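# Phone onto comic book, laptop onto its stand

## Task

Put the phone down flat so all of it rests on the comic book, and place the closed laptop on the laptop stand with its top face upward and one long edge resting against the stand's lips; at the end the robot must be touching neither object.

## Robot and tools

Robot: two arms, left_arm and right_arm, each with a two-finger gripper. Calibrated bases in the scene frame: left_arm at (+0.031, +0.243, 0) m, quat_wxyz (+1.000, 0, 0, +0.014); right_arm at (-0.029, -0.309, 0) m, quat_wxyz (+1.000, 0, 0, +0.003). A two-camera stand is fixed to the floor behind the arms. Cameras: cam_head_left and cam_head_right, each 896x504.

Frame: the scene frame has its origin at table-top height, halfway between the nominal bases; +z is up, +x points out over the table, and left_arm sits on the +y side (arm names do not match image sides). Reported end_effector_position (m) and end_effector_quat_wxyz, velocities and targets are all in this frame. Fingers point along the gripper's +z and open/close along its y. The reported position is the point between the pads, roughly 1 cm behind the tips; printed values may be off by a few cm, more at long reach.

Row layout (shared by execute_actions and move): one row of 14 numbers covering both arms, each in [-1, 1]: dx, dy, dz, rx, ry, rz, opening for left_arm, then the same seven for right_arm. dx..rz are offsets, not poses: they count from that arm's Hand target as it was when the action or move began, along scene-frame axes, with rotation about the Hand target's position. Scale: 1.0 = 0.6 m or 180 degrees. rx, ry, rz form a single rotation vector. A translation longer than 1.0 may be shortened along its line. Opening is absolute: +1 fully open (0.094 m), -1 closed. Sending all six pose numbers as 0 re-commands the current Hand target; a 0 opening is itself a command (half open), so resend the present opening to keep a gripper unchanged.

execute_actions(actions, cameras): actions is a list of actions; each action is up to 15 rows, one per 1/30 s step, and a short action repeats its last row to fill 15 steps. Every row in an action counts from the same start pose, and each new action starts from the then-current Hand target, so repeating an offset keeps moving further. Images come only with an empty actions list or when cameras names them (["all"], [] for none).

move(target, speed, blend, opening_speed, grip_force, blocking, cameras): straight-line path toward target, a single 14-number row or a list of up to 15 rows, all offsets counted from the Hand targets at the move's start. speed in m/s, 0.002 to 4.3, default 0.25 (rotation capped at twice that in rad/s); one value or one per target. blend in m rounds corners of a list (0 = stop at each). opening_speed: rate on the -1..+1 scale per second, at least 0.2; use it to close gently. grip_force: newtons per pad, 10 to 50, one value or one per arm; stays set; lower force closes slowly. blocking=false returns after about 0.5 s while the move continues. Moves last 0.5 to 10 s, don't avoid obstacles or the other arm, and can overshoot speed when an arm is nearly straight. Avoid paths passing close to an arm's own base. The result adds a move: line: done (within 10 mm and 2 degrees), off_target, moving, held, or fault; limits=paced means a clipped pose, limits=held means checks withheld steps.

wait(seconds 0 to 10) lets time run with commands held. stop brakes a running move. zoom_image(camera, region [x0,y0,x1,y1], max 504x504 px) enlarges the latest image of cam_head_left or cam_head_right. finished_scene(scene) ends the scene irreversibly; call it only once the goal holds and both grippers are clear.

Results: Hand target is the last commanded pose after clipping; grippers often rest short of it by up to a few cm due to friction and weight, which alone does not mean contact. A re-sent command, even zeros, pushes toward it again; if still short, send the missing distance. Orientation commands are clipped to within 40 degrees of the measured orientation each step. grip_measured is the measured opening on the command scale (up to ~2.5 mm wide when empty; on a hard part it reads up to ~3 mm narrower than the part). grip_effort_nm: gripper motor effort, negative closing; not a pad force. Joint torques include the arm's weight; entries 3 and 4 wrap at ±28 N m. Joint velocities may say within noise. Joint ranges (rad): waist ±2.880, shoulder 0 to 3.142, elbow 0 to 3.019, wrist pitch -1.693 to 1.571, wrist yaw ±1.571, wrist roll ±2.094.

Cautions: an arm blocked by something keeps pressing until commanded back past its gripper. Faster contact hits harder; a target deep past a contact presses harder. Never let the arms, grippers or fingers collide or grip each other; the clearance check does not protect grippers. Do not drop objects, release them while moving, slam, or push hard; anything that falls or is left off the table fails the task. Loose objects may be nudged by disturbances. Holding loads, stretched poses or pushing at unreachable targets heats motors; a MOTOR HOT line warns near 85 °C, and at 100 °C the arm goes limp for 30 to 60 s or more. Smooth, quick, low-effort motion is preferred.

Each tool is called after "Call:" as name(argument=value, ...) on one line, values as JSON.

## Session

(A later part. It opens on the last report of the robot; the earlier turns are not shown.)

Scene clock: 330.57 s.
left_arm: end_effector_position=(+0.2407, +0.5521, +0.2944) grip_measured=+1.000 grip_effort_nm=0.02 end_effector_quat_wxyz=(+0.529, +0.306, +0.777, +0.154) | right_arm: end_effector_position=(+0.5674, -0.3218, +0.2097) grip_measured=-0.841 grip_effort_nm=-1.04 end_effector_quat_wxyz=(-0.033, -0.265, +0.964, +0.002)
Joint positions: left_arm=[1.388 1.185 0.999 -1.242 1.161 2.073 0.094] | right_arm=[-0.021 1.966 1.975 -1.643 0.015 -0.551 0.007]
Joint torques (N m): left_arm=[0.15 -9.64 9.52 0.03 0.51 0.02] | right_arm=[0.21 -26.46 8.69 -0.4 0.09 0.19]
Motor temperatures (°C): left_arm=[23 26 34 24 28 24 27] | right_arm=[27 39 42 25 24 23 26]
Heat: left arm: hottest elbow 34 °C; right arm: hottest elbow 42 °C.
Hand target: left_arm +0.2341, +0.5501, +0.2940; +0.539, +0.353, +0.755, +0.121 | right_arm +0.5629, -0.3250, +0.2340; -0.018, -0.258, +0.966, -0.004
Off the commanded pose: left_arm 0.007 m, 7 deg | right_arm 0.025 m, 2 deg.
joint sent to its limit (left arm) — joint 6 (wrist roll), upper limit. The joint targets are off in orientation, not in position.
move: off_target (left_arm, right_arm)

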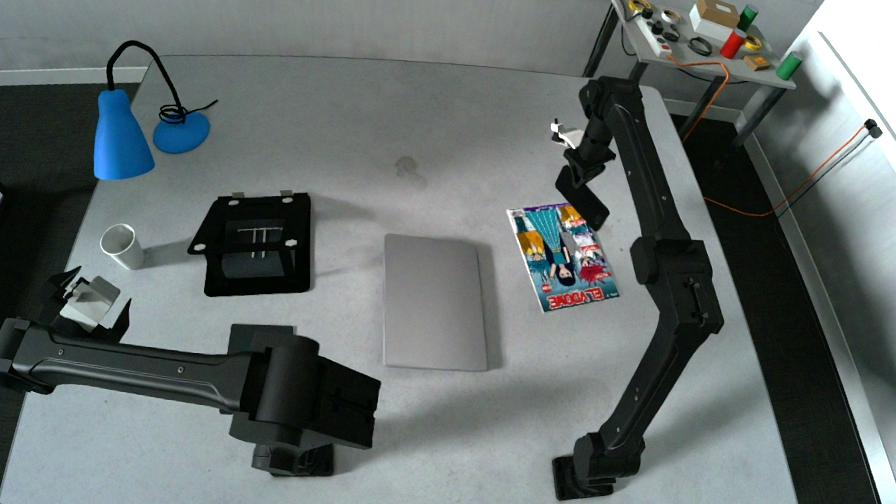

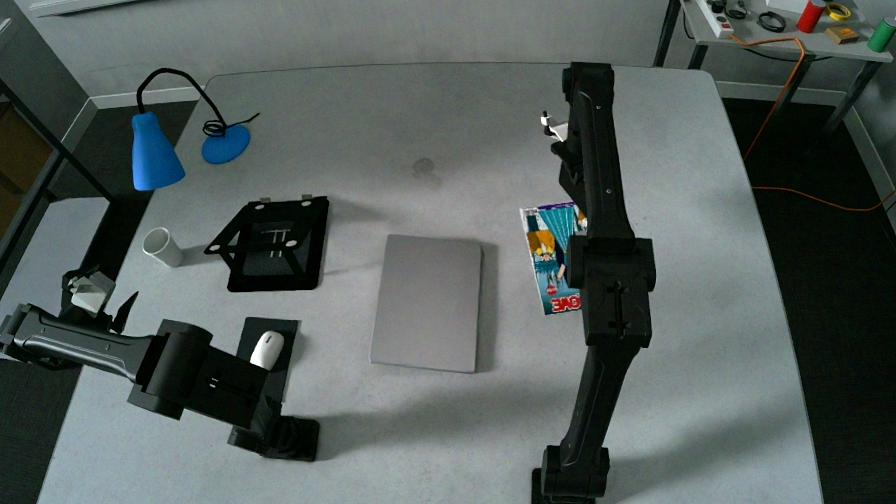

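Call:
move(target=[0, 0, 0, 0, 0, 0, 1, -0.0165, 0.042, -0.15, -0.313, -0.181, 0, -1], speed=0.4, cameras=["all"])

Call:
zoom_image(camera="cam_head_left", region=[490, 140, 650, 330])

Call:
zoom_image(camera="cam_head_right", region=[490, 140, 650, 330])

Scene clock: 338.50 s.
left_arm: end_effector_position=(+0.2407, +0.5521, +0.2944) grip_measured=+1.000 grip_effort_nm=0.03 end_effector_quat_wxyz=(+0.529, +0.306, +0.777, +0.154) | right_arm: end_effector_position=(+0.5533, -0.3028, +0.1448) grip_measured=-0.840 grip_effort_nm=-1.04 end_effector_quat_wxyz=(+0.123, -0.204, +0.821, -0.519)
Joint positions: left_arm=[1.388 1.185 0.999 -1.242 1.161 2.073 0.094] | right_arm=[0.274 1.801 1.264 -0.646 1.085 -0.444 0.007]
Joint torques (N m): left_arm=[-0.44 -10.34 9.44 0.23 0.51 0.05] | right_arm=[1.08 -19.6 7.1 1.16 0.86 0.09]
Heat: left arm: hottest elbow 34 °C; right arm: hottest elbow 41 °C.
Hand target: left_arm +0.2341, +0.5501, +0.2940; +0.539, +0.353, +0.755, +0.121 | right_arm +0.5529, -0.2996, +0.1439; +0.125, -0.209, +0.817, -0.523
Off the commanded pose: left_arm 0.007 m, 7 deg | right_arm 0.003 m, 1 deg.
joint sent to its limit (left arm) — joint 6 (wrist roll), upper limit. The joint targets are off in orientation, not in position.
move: off_target (left_arm)

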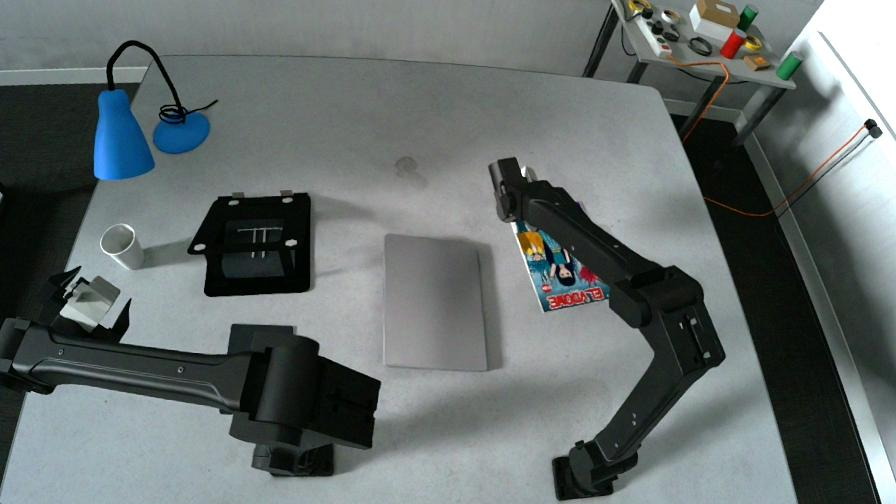

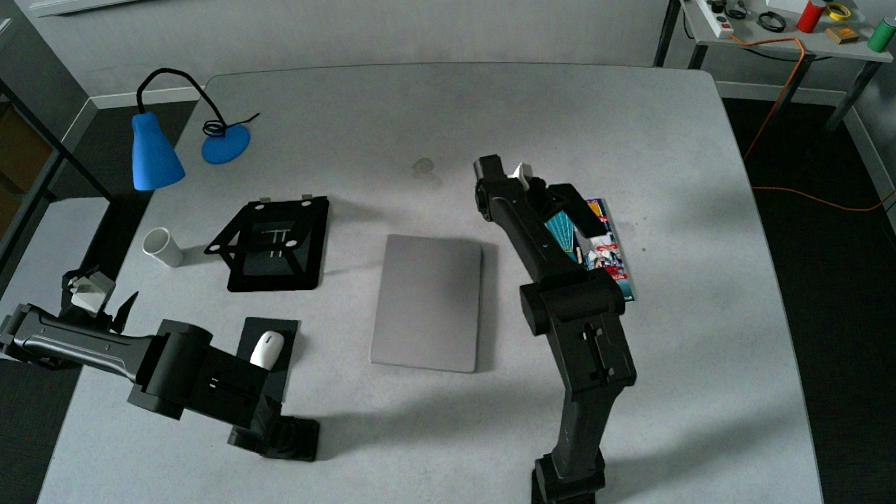

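Scaled by 2.653.

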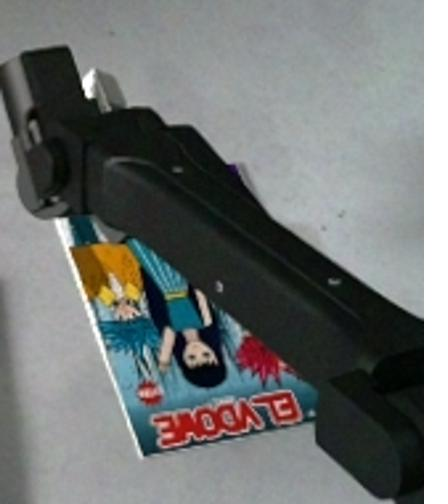

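Scaled by 2.653.

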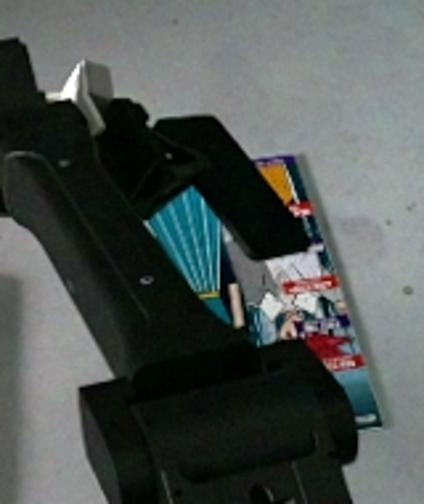

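Call:
move(target=[0, 0, 0, 0, 0, 0, 1, -0.0533, -0.055, -0.16, 0, 0, -0.0667, -1], speed=0.2, cameras=["all"])

Call:
zoom_image(camera="cam_head_left", region=[490, 140, 650, 330])

Call:
zoom_image(camera="cam_head_right", region=[490, 140, 650, 330])

Scene clock: 347.93 s.
left_arm: end_effector_position=(+0.2407, +0.5521, +0.2944) grip_measured=+1.000 grip_effort_nm=0.02 end_effector_quat_wxyz=(+0.529, +0.306, +0.777, +0.154) | right_arm: end_effector_position=(+0.5132, -0.3286, +0.0439) grip_measured=-0.841 grip_effort_nm=-1.04 end_effector_quat_wxyz=(+0.069, -0.130, +0.836, -0.529)
Joint positions: left_arm=[1.388 1.185 0.999 -1.242 1.161 2.073 0.094] | right_arm=[0.254 1.971 1.222 -0.771 1.126 -0.082 0.007]
Joint torques (N m): left_arm=[-0.38 -9.88 9.51 -0.1 0.46 0.03] | right_arm=[-0.21 -19.84 7.83 -0.17 0.91 0.24]
Heat: left arm: hottest elbow 34 °C; right arm: hottest shoulder 40 °C.
Hand target: left_arm +0.2341, +0.5501, +0.2940; +0.539, +0.353, +0.755, +0.121 | right_arm +0.5209, -0.3326, +0.0479; +0.069, -0.122, +0.834, -0.533
Off the commanded pose: left_arm 0.007 m, 7 deg | right_arm 0.010 m, 1 deg.
joint sent to its limit (left arm) — joint 6 (wrist roll), upper limit. The joint targets are off in orientation, not in position.
move: off_target (left_arm)

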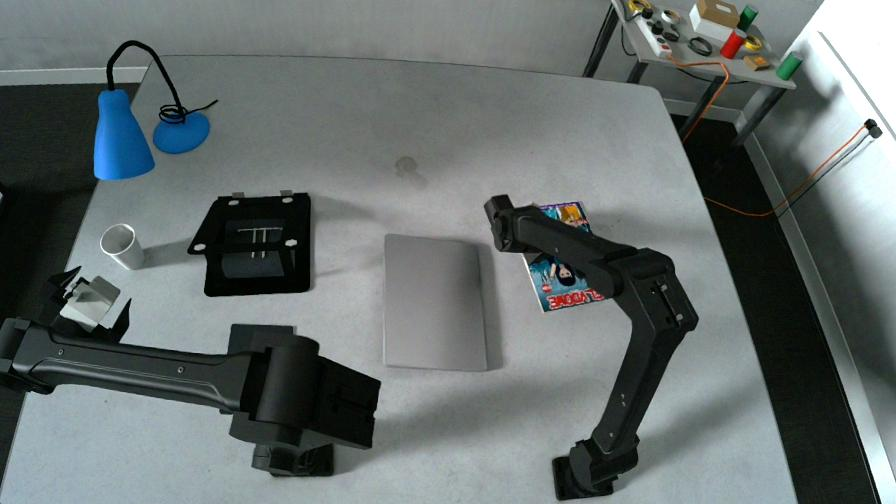

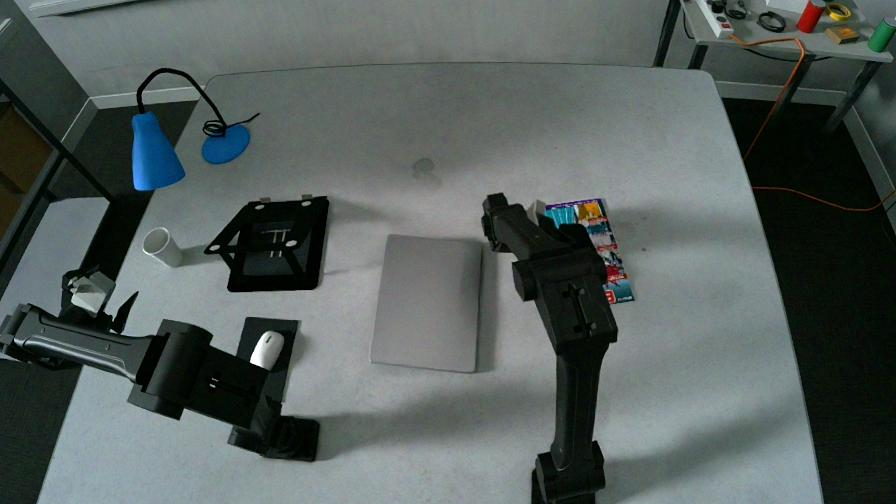

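Scaled by 2.653.

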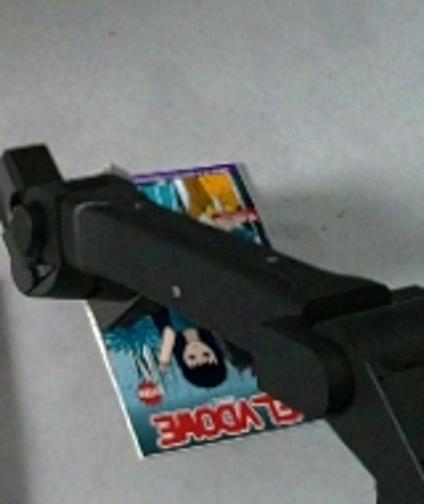

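Scaled by 2.653.

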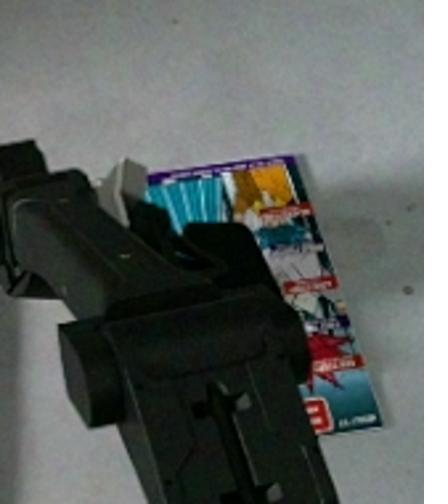

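Call:
move(target=[0, 0, 0, 0, 0, 0, 1, 0.0, 0.0, -0.04, -0.053, -0.017, 0, -1], speed=0.15, cameras=["all"])

Call:
zoom_image(camera="cam_head_right", region=[490, 140, 650, 330])

Scene clock: 356.90 s.
left_arm: end_effector_position=(+0.2407, +0.5521, +0.2944) grip_measured=+1.000 grip_effort_nm=0.03 end_effector_quat_wxyz=(+0.529, +0.306, +0.777, +0.154) | right_arm: end_effector_position=(+0.5162, -0.3384, +0.0361) grip_measured=-0.841 grip_effort_nm=-1.04 end_effector_quat_wxyz=(+0.081, -0.108, +0.788, -0.601)
Joint positions: left_arm=[1.388 1.185 0.999 -1.242 1.161 2.073 0.094] | right_arm=[0.255 2.045 1.222 -0.71 1.303 -0.04 0.007]
Joint torques (N m): left_arm=[0.15 -10.58 9.47 0.2 0.46 0.07] | right_arm=[1.26 -17.96 6.76 0.53 0.84 0.25]
Heat: left arm: hottest elbow 34 °C; right arm: hottest elbow 40 °C.
Hand target: left_arm +0.2341, +0.5501, +0.2940; +0.539, +0.353, +0.755, +0.121 | right_arm +0.5209, -0.3326, +0.0239; +0.081, -0.113, +0.785, -0.604
Off the commanded pose: left_arm 0.007 m, 7 deg | right_arm 0.014 m, 1 deg.
joint sent to its limit (left arm) — joint 6 (wrist roll), upper limit. The joint targets are off in orientation, not in position.
move: off_target (left_arm, right_arm)

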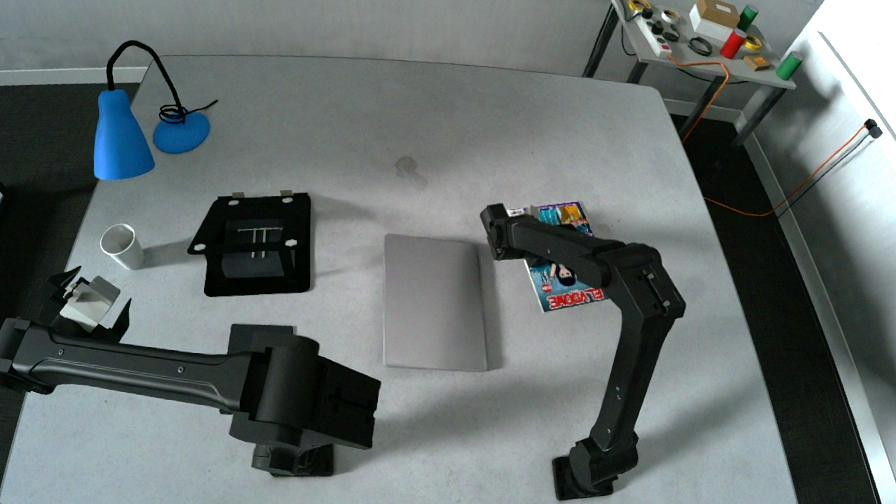

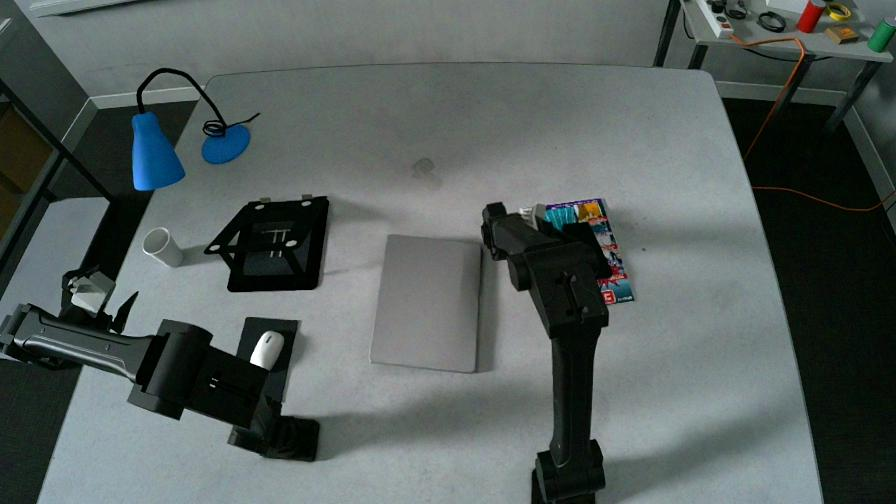

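Scaled by 2.653.

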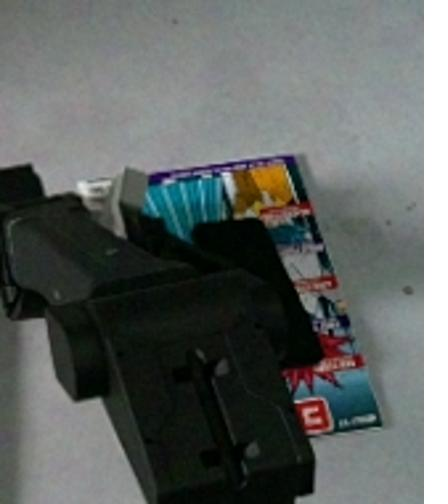

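Call:
move(target=[0, 0, 0, 0, 0, 0, 1, 0.0, 0.0, -0.02, 0, 0, 0, -1], speed=0.1)

Scene clock: 359.97 s.
left_arm: end_effector_position=(+0.2407, +0.5521, +0.2944) grip_measured=+1.000 grip_effort_nm=0.02 end_effector_quat_wxyz=(+0.529, +0.306, +0.777, +0.154) | right_arm: end_effector_position=(+0.5179, -0.3382, +0.0355) grip_measured=-0.841 grip_effort_nm=-1.04 end_effector_quat_wxyz=(+0.088, -0.102, +0.787, -0.603)
Joint positions: left_arm=[1.388 1.185 0.999 -1.242 1.161 2.073 0.094] | right_arm=[0.255 2.049 1.222 -0.693 1.309 -0.037 0.007]
Joint torques (N m): left_arm=[-0.62 -9.7 9.37 0.2 0.46 0.06] | right_arm=[1.2 -16.44 6.6 0.73 0.6 0.22]
Heat: left arm: hottest elbow 34 °C; right arm: hottest elbow 40 °C.
Hand target: left_arm +0.2341, +0.5501, +0.2940; +0.539, +0.353, +0.755, +0.121 | right_arm +0.5210, -0.3326, +0.0120; +0.081, -0.113, +0.785, -0.604
Off the commanded pose: left_arm 0.007 m, 7 deg | right_arm 0.024 m, 1 deg.
joint sent to its limit (left arm) — joint 6 (wrist roll), upper limit. The joint targets are off in orientation, not in position.
move: off_target (left_arm, right_arm)

Call:
move(target=[0, 0, 0, 0, 0, 0, 1, 0.0, 0.0, 0.025, 0, 0, 0, -0.5], speed=0.1, opening_speed=0.4, cameras=["all"])

Call:
zoom_image(camera="cam_head_right", region=[490, 140, 650, 330])

Call:
zoom_image(camera="cam_head_left", region=[490, 140, 650, 330])

Scene clock: 365.37 s.
left_arm: end_effector_position=(+0.2407, +0.5521, +0.2944) grip_measured=+1.000 grip_effort_nm=0.02 end_effector_quat_wxyz=(+0.529, +0.306, +0.777, +0.154) | right_arm: end_effector_position=(+0.5178, -0.3383, +0.0357) grip_measured=-0.502 grip_effort_nm=0.06 end_effector_quat_wxyz=(+0.088, -0.102, +0.786, -0.603)
Joint positions: left_arm=[1.388 1.185 0.999 -1.242 1.161 2.073 0.094] | right_arm=[0.255 2.049 1.222 -0.693 1.31 -0.037 0.023]
Joint torques (N m): left_arm=[0.09 -10.52 9.54 0.02 0.47 0.06] | right_arm=[1.08 -18.73 6.8 -0.09 0.61 0.18]
Heat: left arm: hottest elbow 34 °C; right arm: hottest shoulder 39 °C.
Hand target: left_arm +0.2341, +0.5501, +0.2940; +0.539, +0.353, +0.755, +0.121 | right_arm +0.5210, -0.3326, +0.0269; +0.081, -0.113, +0.785, -0.604
Off the commanded pose: left_arm 0.007 m, 7 deg | right_arm 0.011 m, 1 deg.
joint sent to its limit (left arm) — joint 6 (wrist roll), upper limit. The joint targets are off in orientation, not in position.
move: off_target (left_arm, right_arm)

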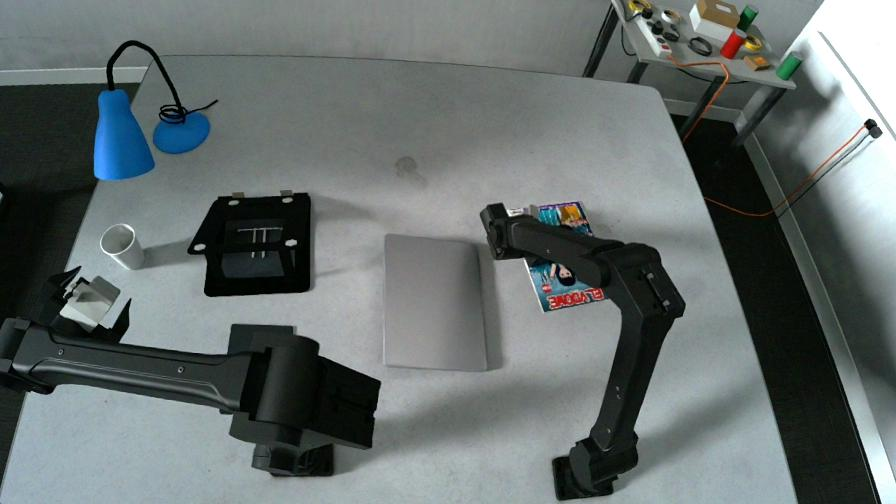

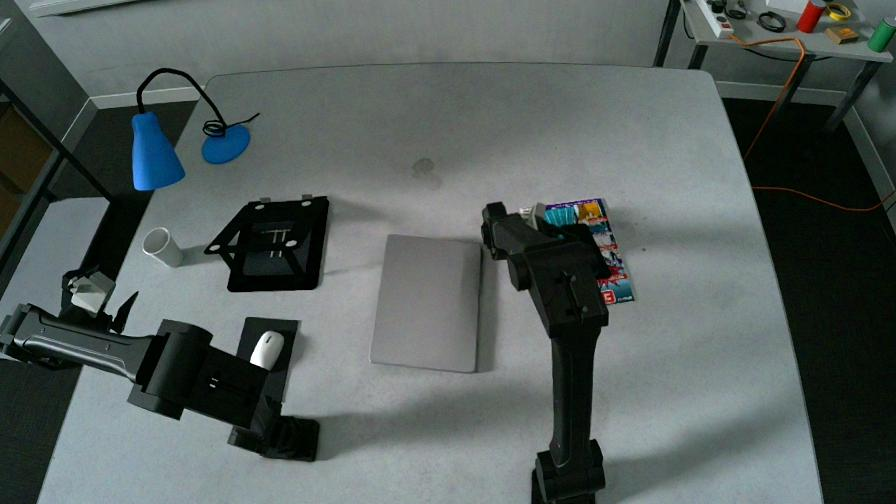

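Scaled by 2.653.

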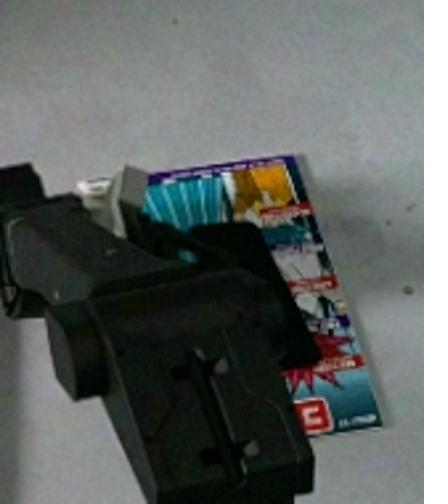

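Scaled by 2.653.

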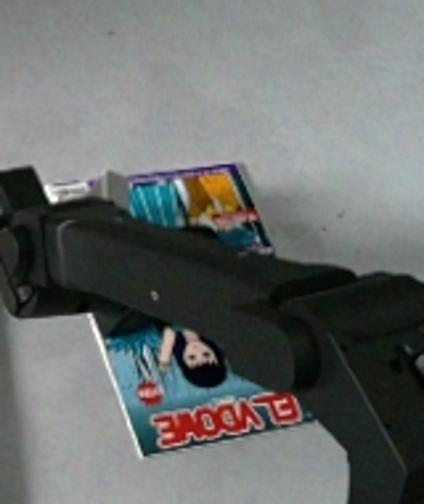

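Call:
move(target=[[0, 0, 0, 0, 0, 0, 1, -0.035, 0.09, 0.04, 0, 0, 0, -0.5], [0, 0, 0, 0, 0, 0, 1, -0.05, 0.13, 0.2, 0, 0, 0, -0.5]], speed=[0.12, 0.25], blend=[0.01, 0], cameras=["all"])

Call:
zoom_image(camera="cam_head_right", region=[490, 140, 650, 330])

Call:
zoom_image(camera="cam_head_left", region=[490, 140, 650, 330])

Scene clock: 373.60 s.
left_arm: end_effector_position=(+0.2407, +0.5521, +0.2944) grip_measured=+1.000 grip_effort_nm=0.02 end_effector_quat_wxyz=(+0.529, +0.306, +0.777, +0.154) | right_arm: end_effector_position=(+0.4763, -0.2668, +0.1465) grip_measured=-0.501 grip_effort_nm=0.06 end_effector_quat_wxyz=(+0.072, -0.116, +0.784, -0.606)
Joint positions: left_arm=[1.388 1.185 0.999 -1.242 1.161 2.073 0.094] | right_arm=[0.414 1.933 1.365 -1.527 1.271 0.515 0.023]
Joint torques (N m): left_arm=[0.09 -10.52 9.57 0.13 0.47 0.02] | right_arm=[1.32 -17.55 10.21 -0.9 0.46 0.28]
Heat: left arm: hottest elbow 34 °C; right arm: hottest shoulder 40 °C.
Hand target: left_arm +0.2341, +0.5501, +0.2940; +0.539, +0.353, +0.755, +0.121 | right_arm +0.4909, -0.2546, +0.1469; +0.081, -0.113, +0.785, -0.604
Off the commanded pose: left_arm 0.007 m, 7 deg | right_arm 0.019 m, 1 deg.
joint sent to its limit (left arm) — joint 6 (wrist roll), upper limit. The joint targets are off in orientation, not in position.
move: off_target (left_arm, right_arm)

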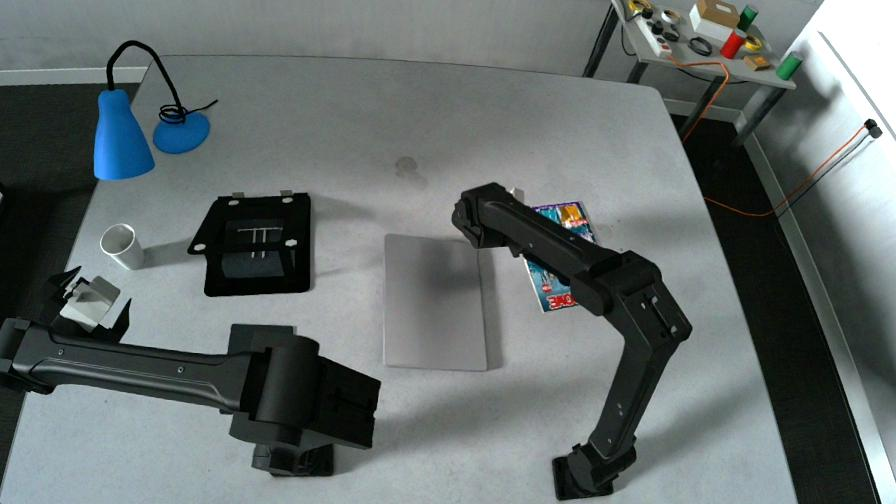

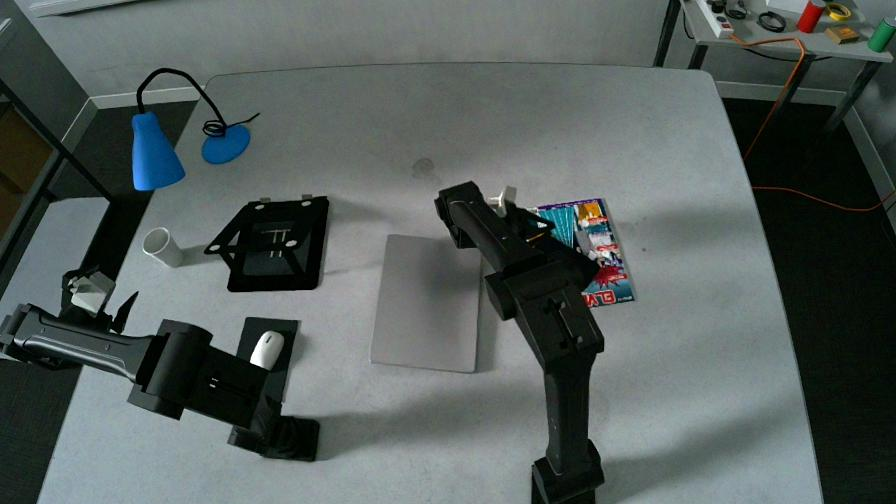

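Scaled by 2.653.

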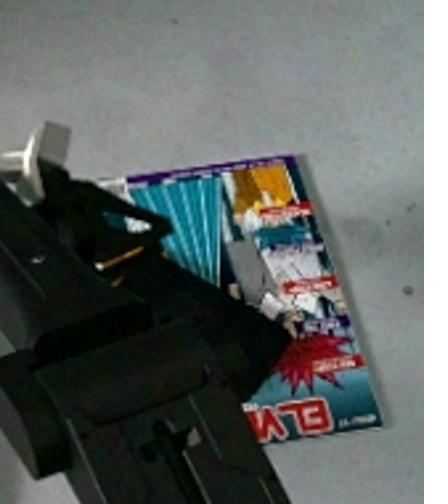

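Scaled by 2.653.

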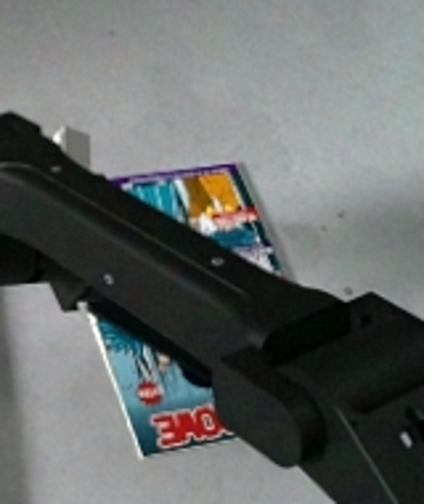

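Call:
move(target=[0, 0, 0, 0, 0, 0, 1, -0.25, 0.05, 0.15, 0, 0, 0, -0.5], speed=0.35, cameras=["all"])

Call:
zoom_image(camera="cam_head_right", region=[490, 140, 650, 330])

Call:
zoom_image(camera="cam_head_left", region=[490, 140, 650, 330])

Scene clock: 378.90 s.
left_arm: end_effector_position=(+0.2407, +0.5521, +0.2944) grip_measured=+1.000 grip_effort_nm=0.03 end_effector_quat_wxyz=(+0.529, +0.306, +0.777, +0.154) | right_arm: end_effector_position=(+0.3462, -0.2266, +0.2387) grip_measured=-0.501 grip_effort_nm=0.06 end_effector_quat_wxyz=(+0.143, -0.151, +0.808, -0.551)
Joint positions: left_arm=[1.388 1.185 0.999 -1.242 1.161 2.073 0.094] | right_arm=[0.641 1.509 1.11 -1.673 1.158 0.608 0.023]
Joint torques (N m): left_arm=[-0.5 -10.64 9.61 -0.01 0.49 0.07] | right_arm=[1.32 -13.04 6.05 -0.83 0.46 0.19]
Heat: left arm: hottest elbow 34 °C; right arm: hottest shoulder 39 °C.
Hand target: left_arm +0.2341, +0.5501, +0.2940; +0.539, +0.353, +0.755, +0.121 | right_arm +0.3409, -0.2247, +0.2368; +0.081, -0.113, +0.785, -0.604
Off the commanded pose: left_arm 0.007 m, 7 deg | right_arm 0.006 m, 11 deg.
joint sent to its limit (left arm) — joint 6 (wrist roll), upper limit. The joint targets are off in orientation, not in position.
joint sent to its limit (right arm) — joint 4 (wrist pitch), lower limit. The joint targets are off in orientation, not in position.
move: off_target (left_arm, right_arm)

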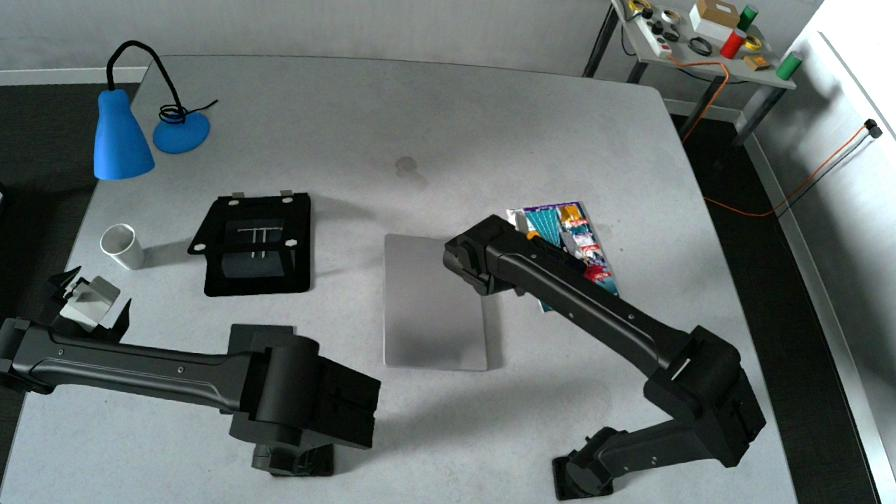

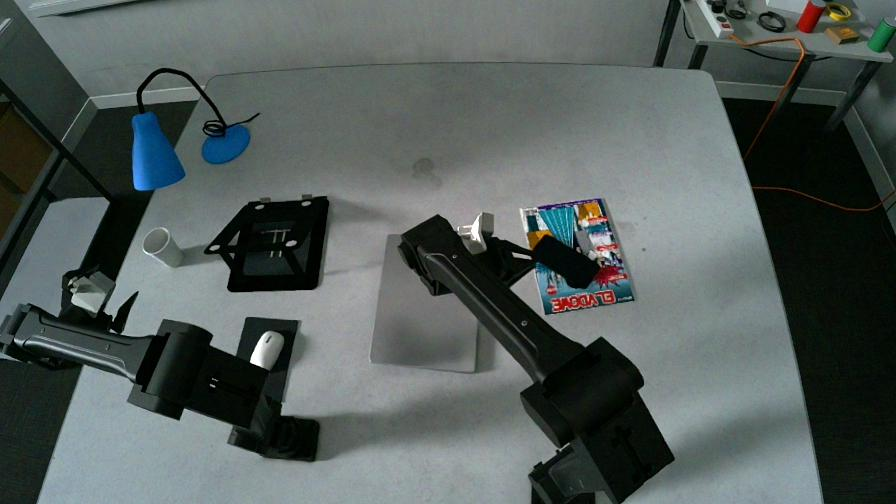

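Scaled by 2.653.

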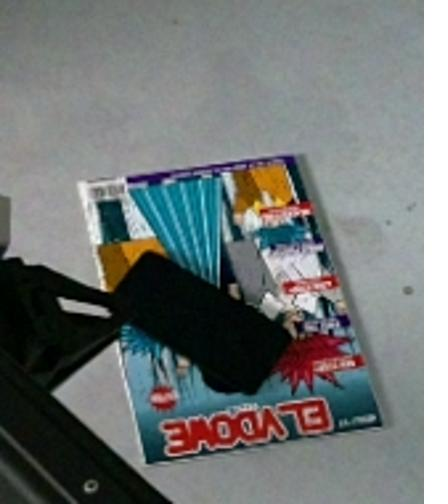

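Scaled by 2.653.

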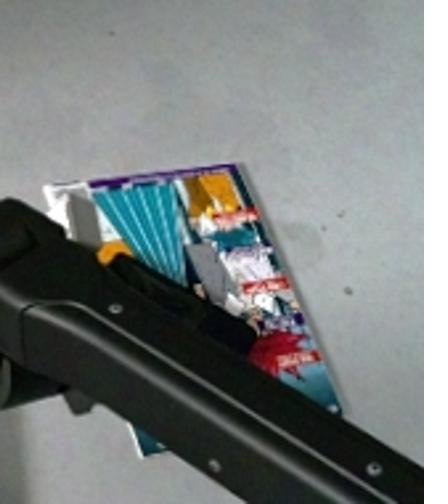

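Call:
move(target=[0, 0, 0, 0, 0, 0, 1, -0.15, -0.25, 0.05, 0, 0, 0, -0.5], speed=0.35, cameras=["all"])

Call:
zoom_image(camera="cam_head_right", region=[500, 180, 660, 330])

Call:
zoom_image(camera="cam_head_left", region=[490, 180, 650, 330])

Scene clock: 385.07 s.
left_arm: end_effector_position=(+0.2407, +0.5521, +0.2944) grip_measured=+1.000 grip_effort_nm=0.03 end_effector_quat_wxyz=(+0.529, +0.306, +0.777, +0.154) | right_arm: end_effector_position=(+0.2554, -0.3692, +0.2680) grip_measured=-0.501 grip_effort_nm=0.06 end_effector_quat_wxyz=(+0.083, -0.118, +0.784, -0.603)
Joint positions: left_arm=[1.388 1.185 0.999 -1.242 1.161 2.073 0.094] | right_arm=[0.401 1.144 0.815 -1.668 1.283 0.428 0.023]
Joint torques (N m): left_arm=[-0.44 -9.88 9.46 -0.02 0.5 0.05] | right_arm=[-0.38 -8.64 6.41 -0.08 0.63 0.17]
Heat: left arm: hottest elbow 34 °C; right arm: hottest shoulder 38 °C.
Hand target: left_arm +0.2341, +0.5501, +0.2940; +0.539, +0.353, +0.755, +0.121 | right_arm +0.2510, -0.3747, +0.2668; +0.081, -0.113, +0.785, -0.604
Off the commanded pose: left_arm 0.007 m, 7 deg | right_arm 0.007 m, 1 deg.
joint sent to its limit (left arm) — joint 6 (wrist roll), upper limit. The joint targets are off in orientation, not in position.
move: off_target (left_arm)

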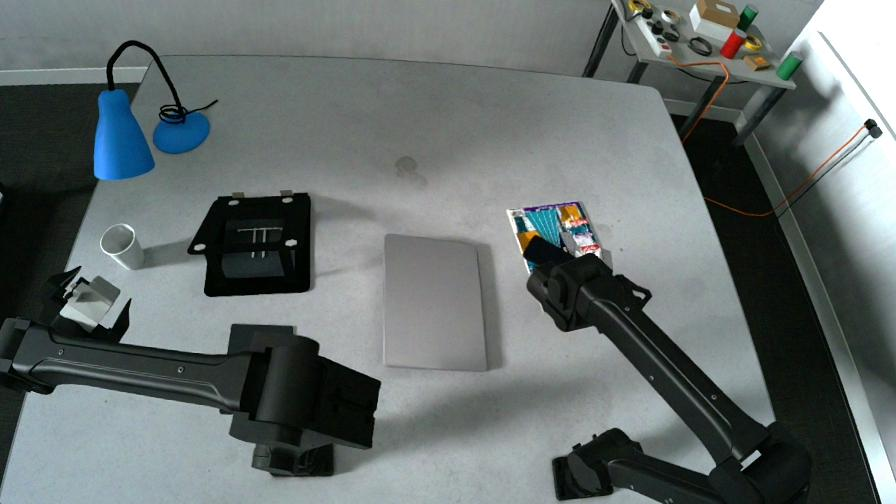

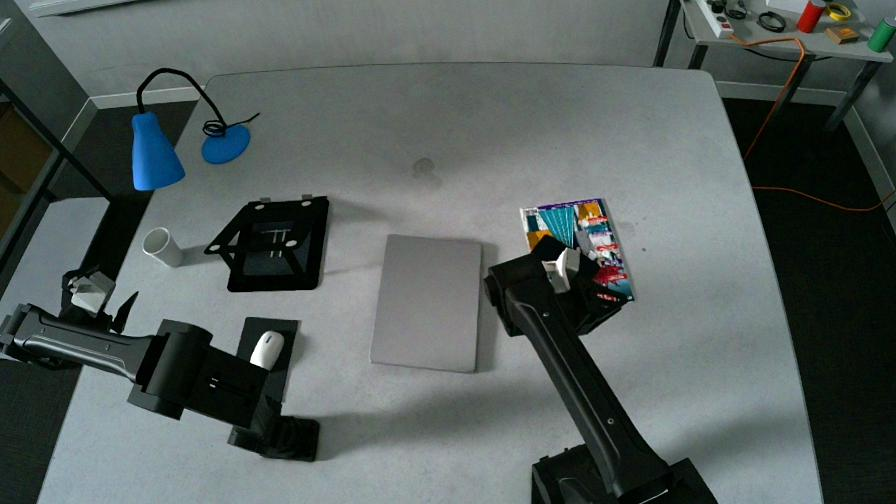

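Scaled by 3.150.

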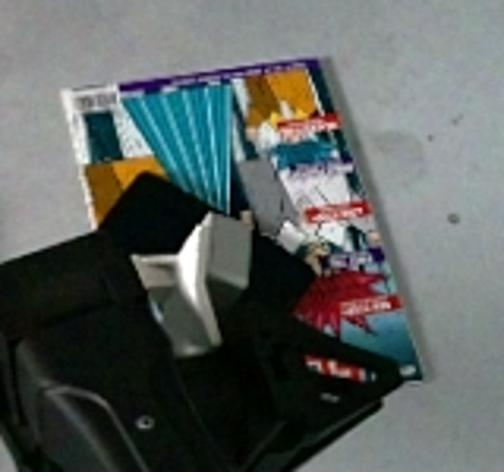

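Scaled by 3.150.

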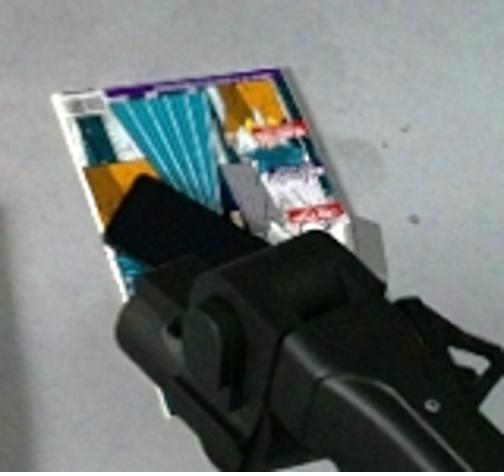

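Call:
move(target=[0, 0, 0, 0, 0, 0, 1, 0.4, 0.19, -0.25, 0.4146, 0.0557, -0.0776, -1], speed=0.4, cameras=["all"])

Call:
zoom_image(camera="cam_head_left", region=[490, 180, 650, 330])

Call:
zoom_image(camera="cam_head_right", region=[500, 180, 660, 330])

Scene clock: 409.50 s.
left_arm: end_effector_position=(+0.2407, +0.5521, +0.2944) grip_measured=+1.000 grip_effort_nm=0.03 end_effector_quat_wxyz=(+0.529, +0.306, +0.777, +0.154) | right_arm: end_effector_position=(+0.4683, -0.2584, +0.1077) grip_measured=-0.991 grip_effort_nm=-0.50 end_effector_quat_wxyz=(-0.017, -0.002, +1.000, -0.003)
Joint positions: left_arm=[1.388 1.185 0.999 -1.242 1.161 2.073 0.094] | right_arm=[0.099 1.737 1.37 -1.237 0.002 0.101 0]
Joint torques (N m): left_arm=[0.03 -9.41 9.47 0.18 0.55 0.04] | right_arm=[-0.09 -16.73 11.82 0.06 -0.03 0.1]
Motor temperatures (°C): left_arm=[23 26 34 24 28 24 26] | right_arm=[27 36 37 25 24 23 26]
Heat: left arm: hottest elbow 34 °C; right arm: hottest elbow 37 °C.
Hand target: left_arm +0.2341, +0.5501, +0.2940; +0.539, +0.353, +0.755, +0.121 | right_arm +0.4910, -0.2606, +0.1168; +0.000, +0.000, +1.000, +0.000
Off the commanded pose: left_arm 0.007 m, 7 deg | right_arm 0.025 m, 2 deg.
joint sent to its limit (left arm) — joint 6 (wrist roll), upper limit. The joint targets are off in orientation, not in position.
move: off_target (left_arm, right_arm)

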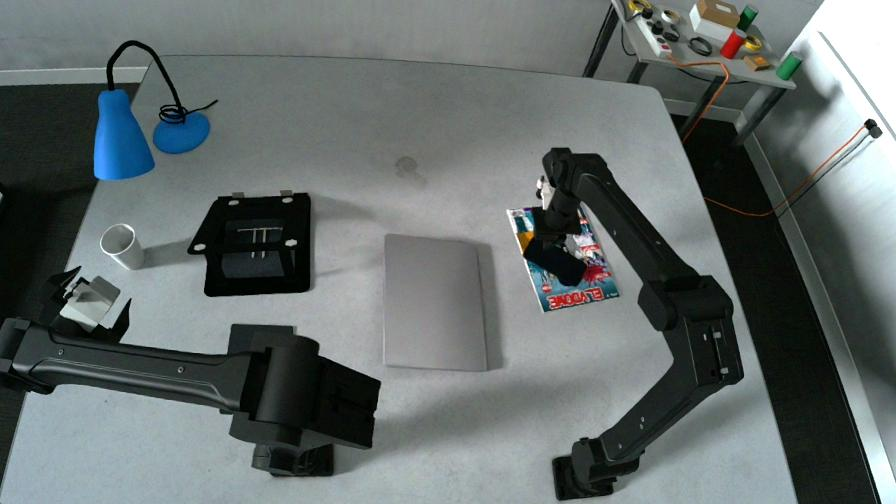

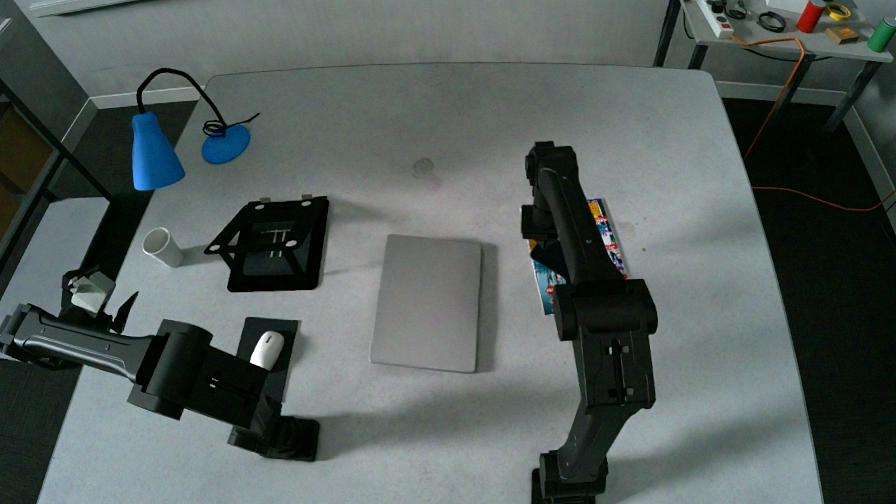

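Scaled by 3.150.

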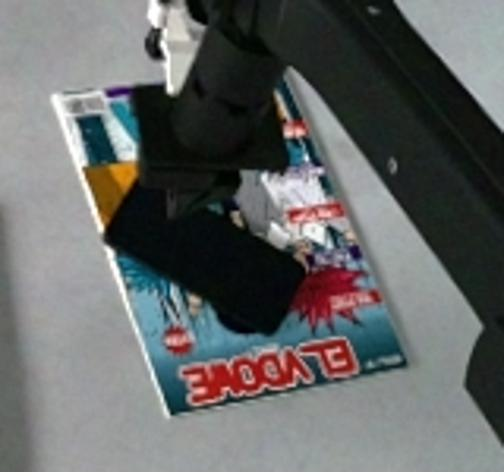

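Scaled by 3.150.

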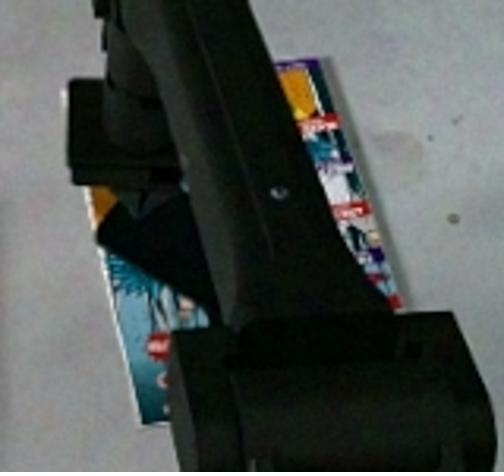

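Call:
move(target=[0, 0, 0, 0, 0, 0, 1, -0.05, -0.0367, -0.1217, 0, 0, 0, -1], speed=0.2, cameras=["cam_head_left", "cam_head_right"])

Call:
zoom_image(camera="cam_head_left", region=[490, 180, 650, 330])

Call:
zoom_image(camera="cam_head_right", region=[500, 180, 660, 330])

Scene clock: 418.03 s.
left_arm: end_effector_position=(+0.2407, +0.5521, +0.2944) grip_measured=+1.000 grip_effort_nm=0.03 end_effector_quat_wxyz=(+0.529, +0.306, +0.777, +0.154) | right_arm: end_effector_position=(+0.4628, -0.2779, +0.0564) grip_measured=-0.991 grip_effort_nm=-0.50 end_effector_quat_wxyz=(+0.009, -0.001, +1.000, +0.000)
Joint positions: left_arm=[1.388 1.185 0.999 -1.242 1.161 2.073 0.094] | right_arm=[0.06 1.748 1.236 -1.042 0.001 0.063 0]
Joint torques (N m): left_arm=[0.03 -9.76 9.69 -0.01 0.42 0.04] | right_arm=[-0.21 -17.03 6.68 0.57 -0.04 0.06]
Heat: left arm: hottest elbow 34 °C; right arm: hottest elbow 37 °C.
Hand target: left_arm +0.2341, +0.5501, +0.2940; +0.539, +0.353, +0.755, +0.121 | right_arm +0.4609, -0.2826, +0.0437; +0.000, +0.000, +1.000, +0.000
Off the commanded pose: left_arm 0.007 m, 7 deg | right_arm 0.014 m, 1 deg.
joint sent to its limit (left arm) — joint 6 (wrist roll), upper limit. The joint targets are off in orientation, not in position.
move: off_target (left_arm, right_arm)

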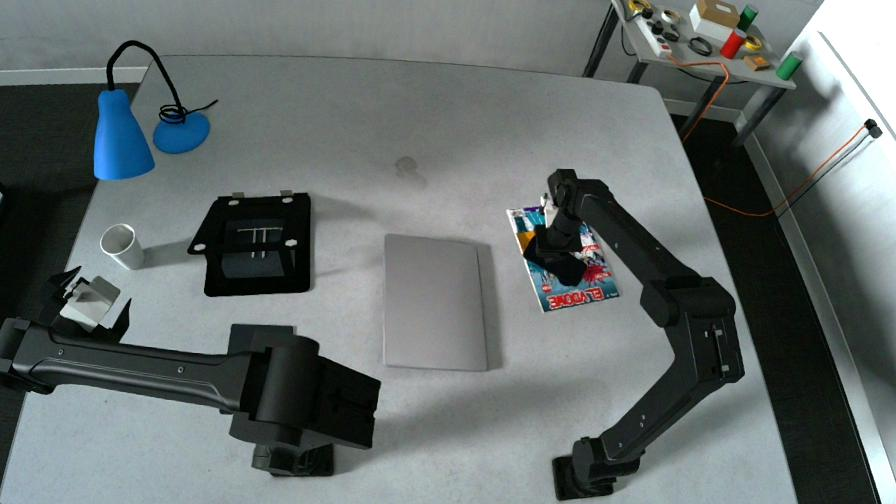

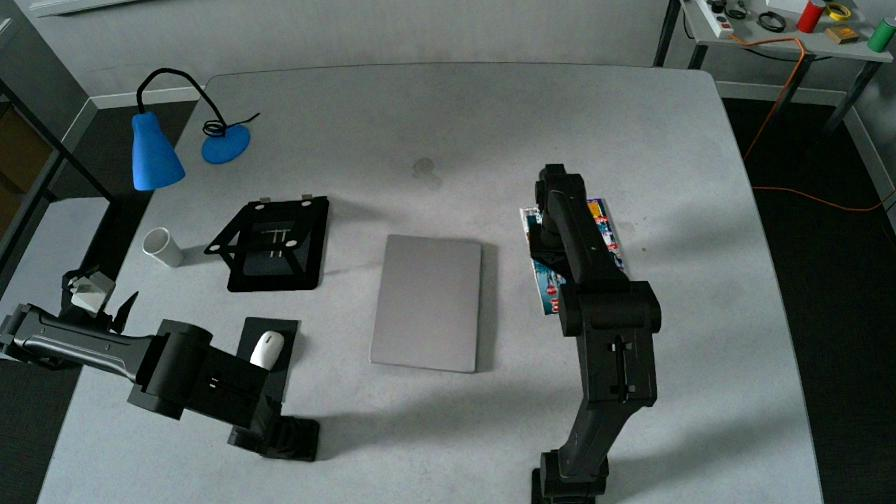

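Scaled by 3.150.

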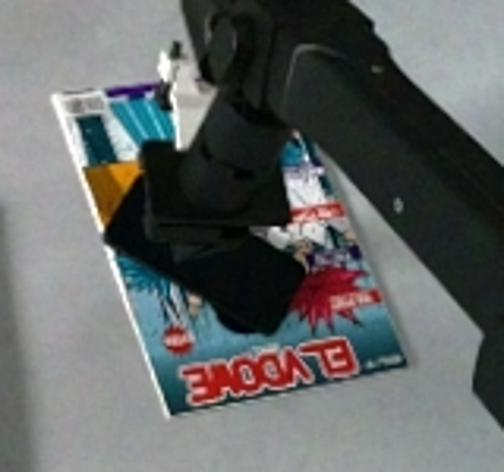

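Scaled by 3.150.

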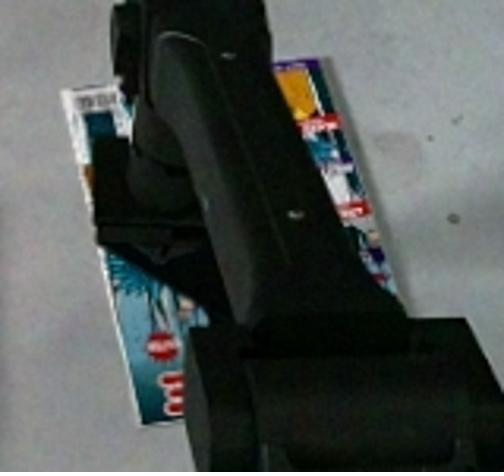

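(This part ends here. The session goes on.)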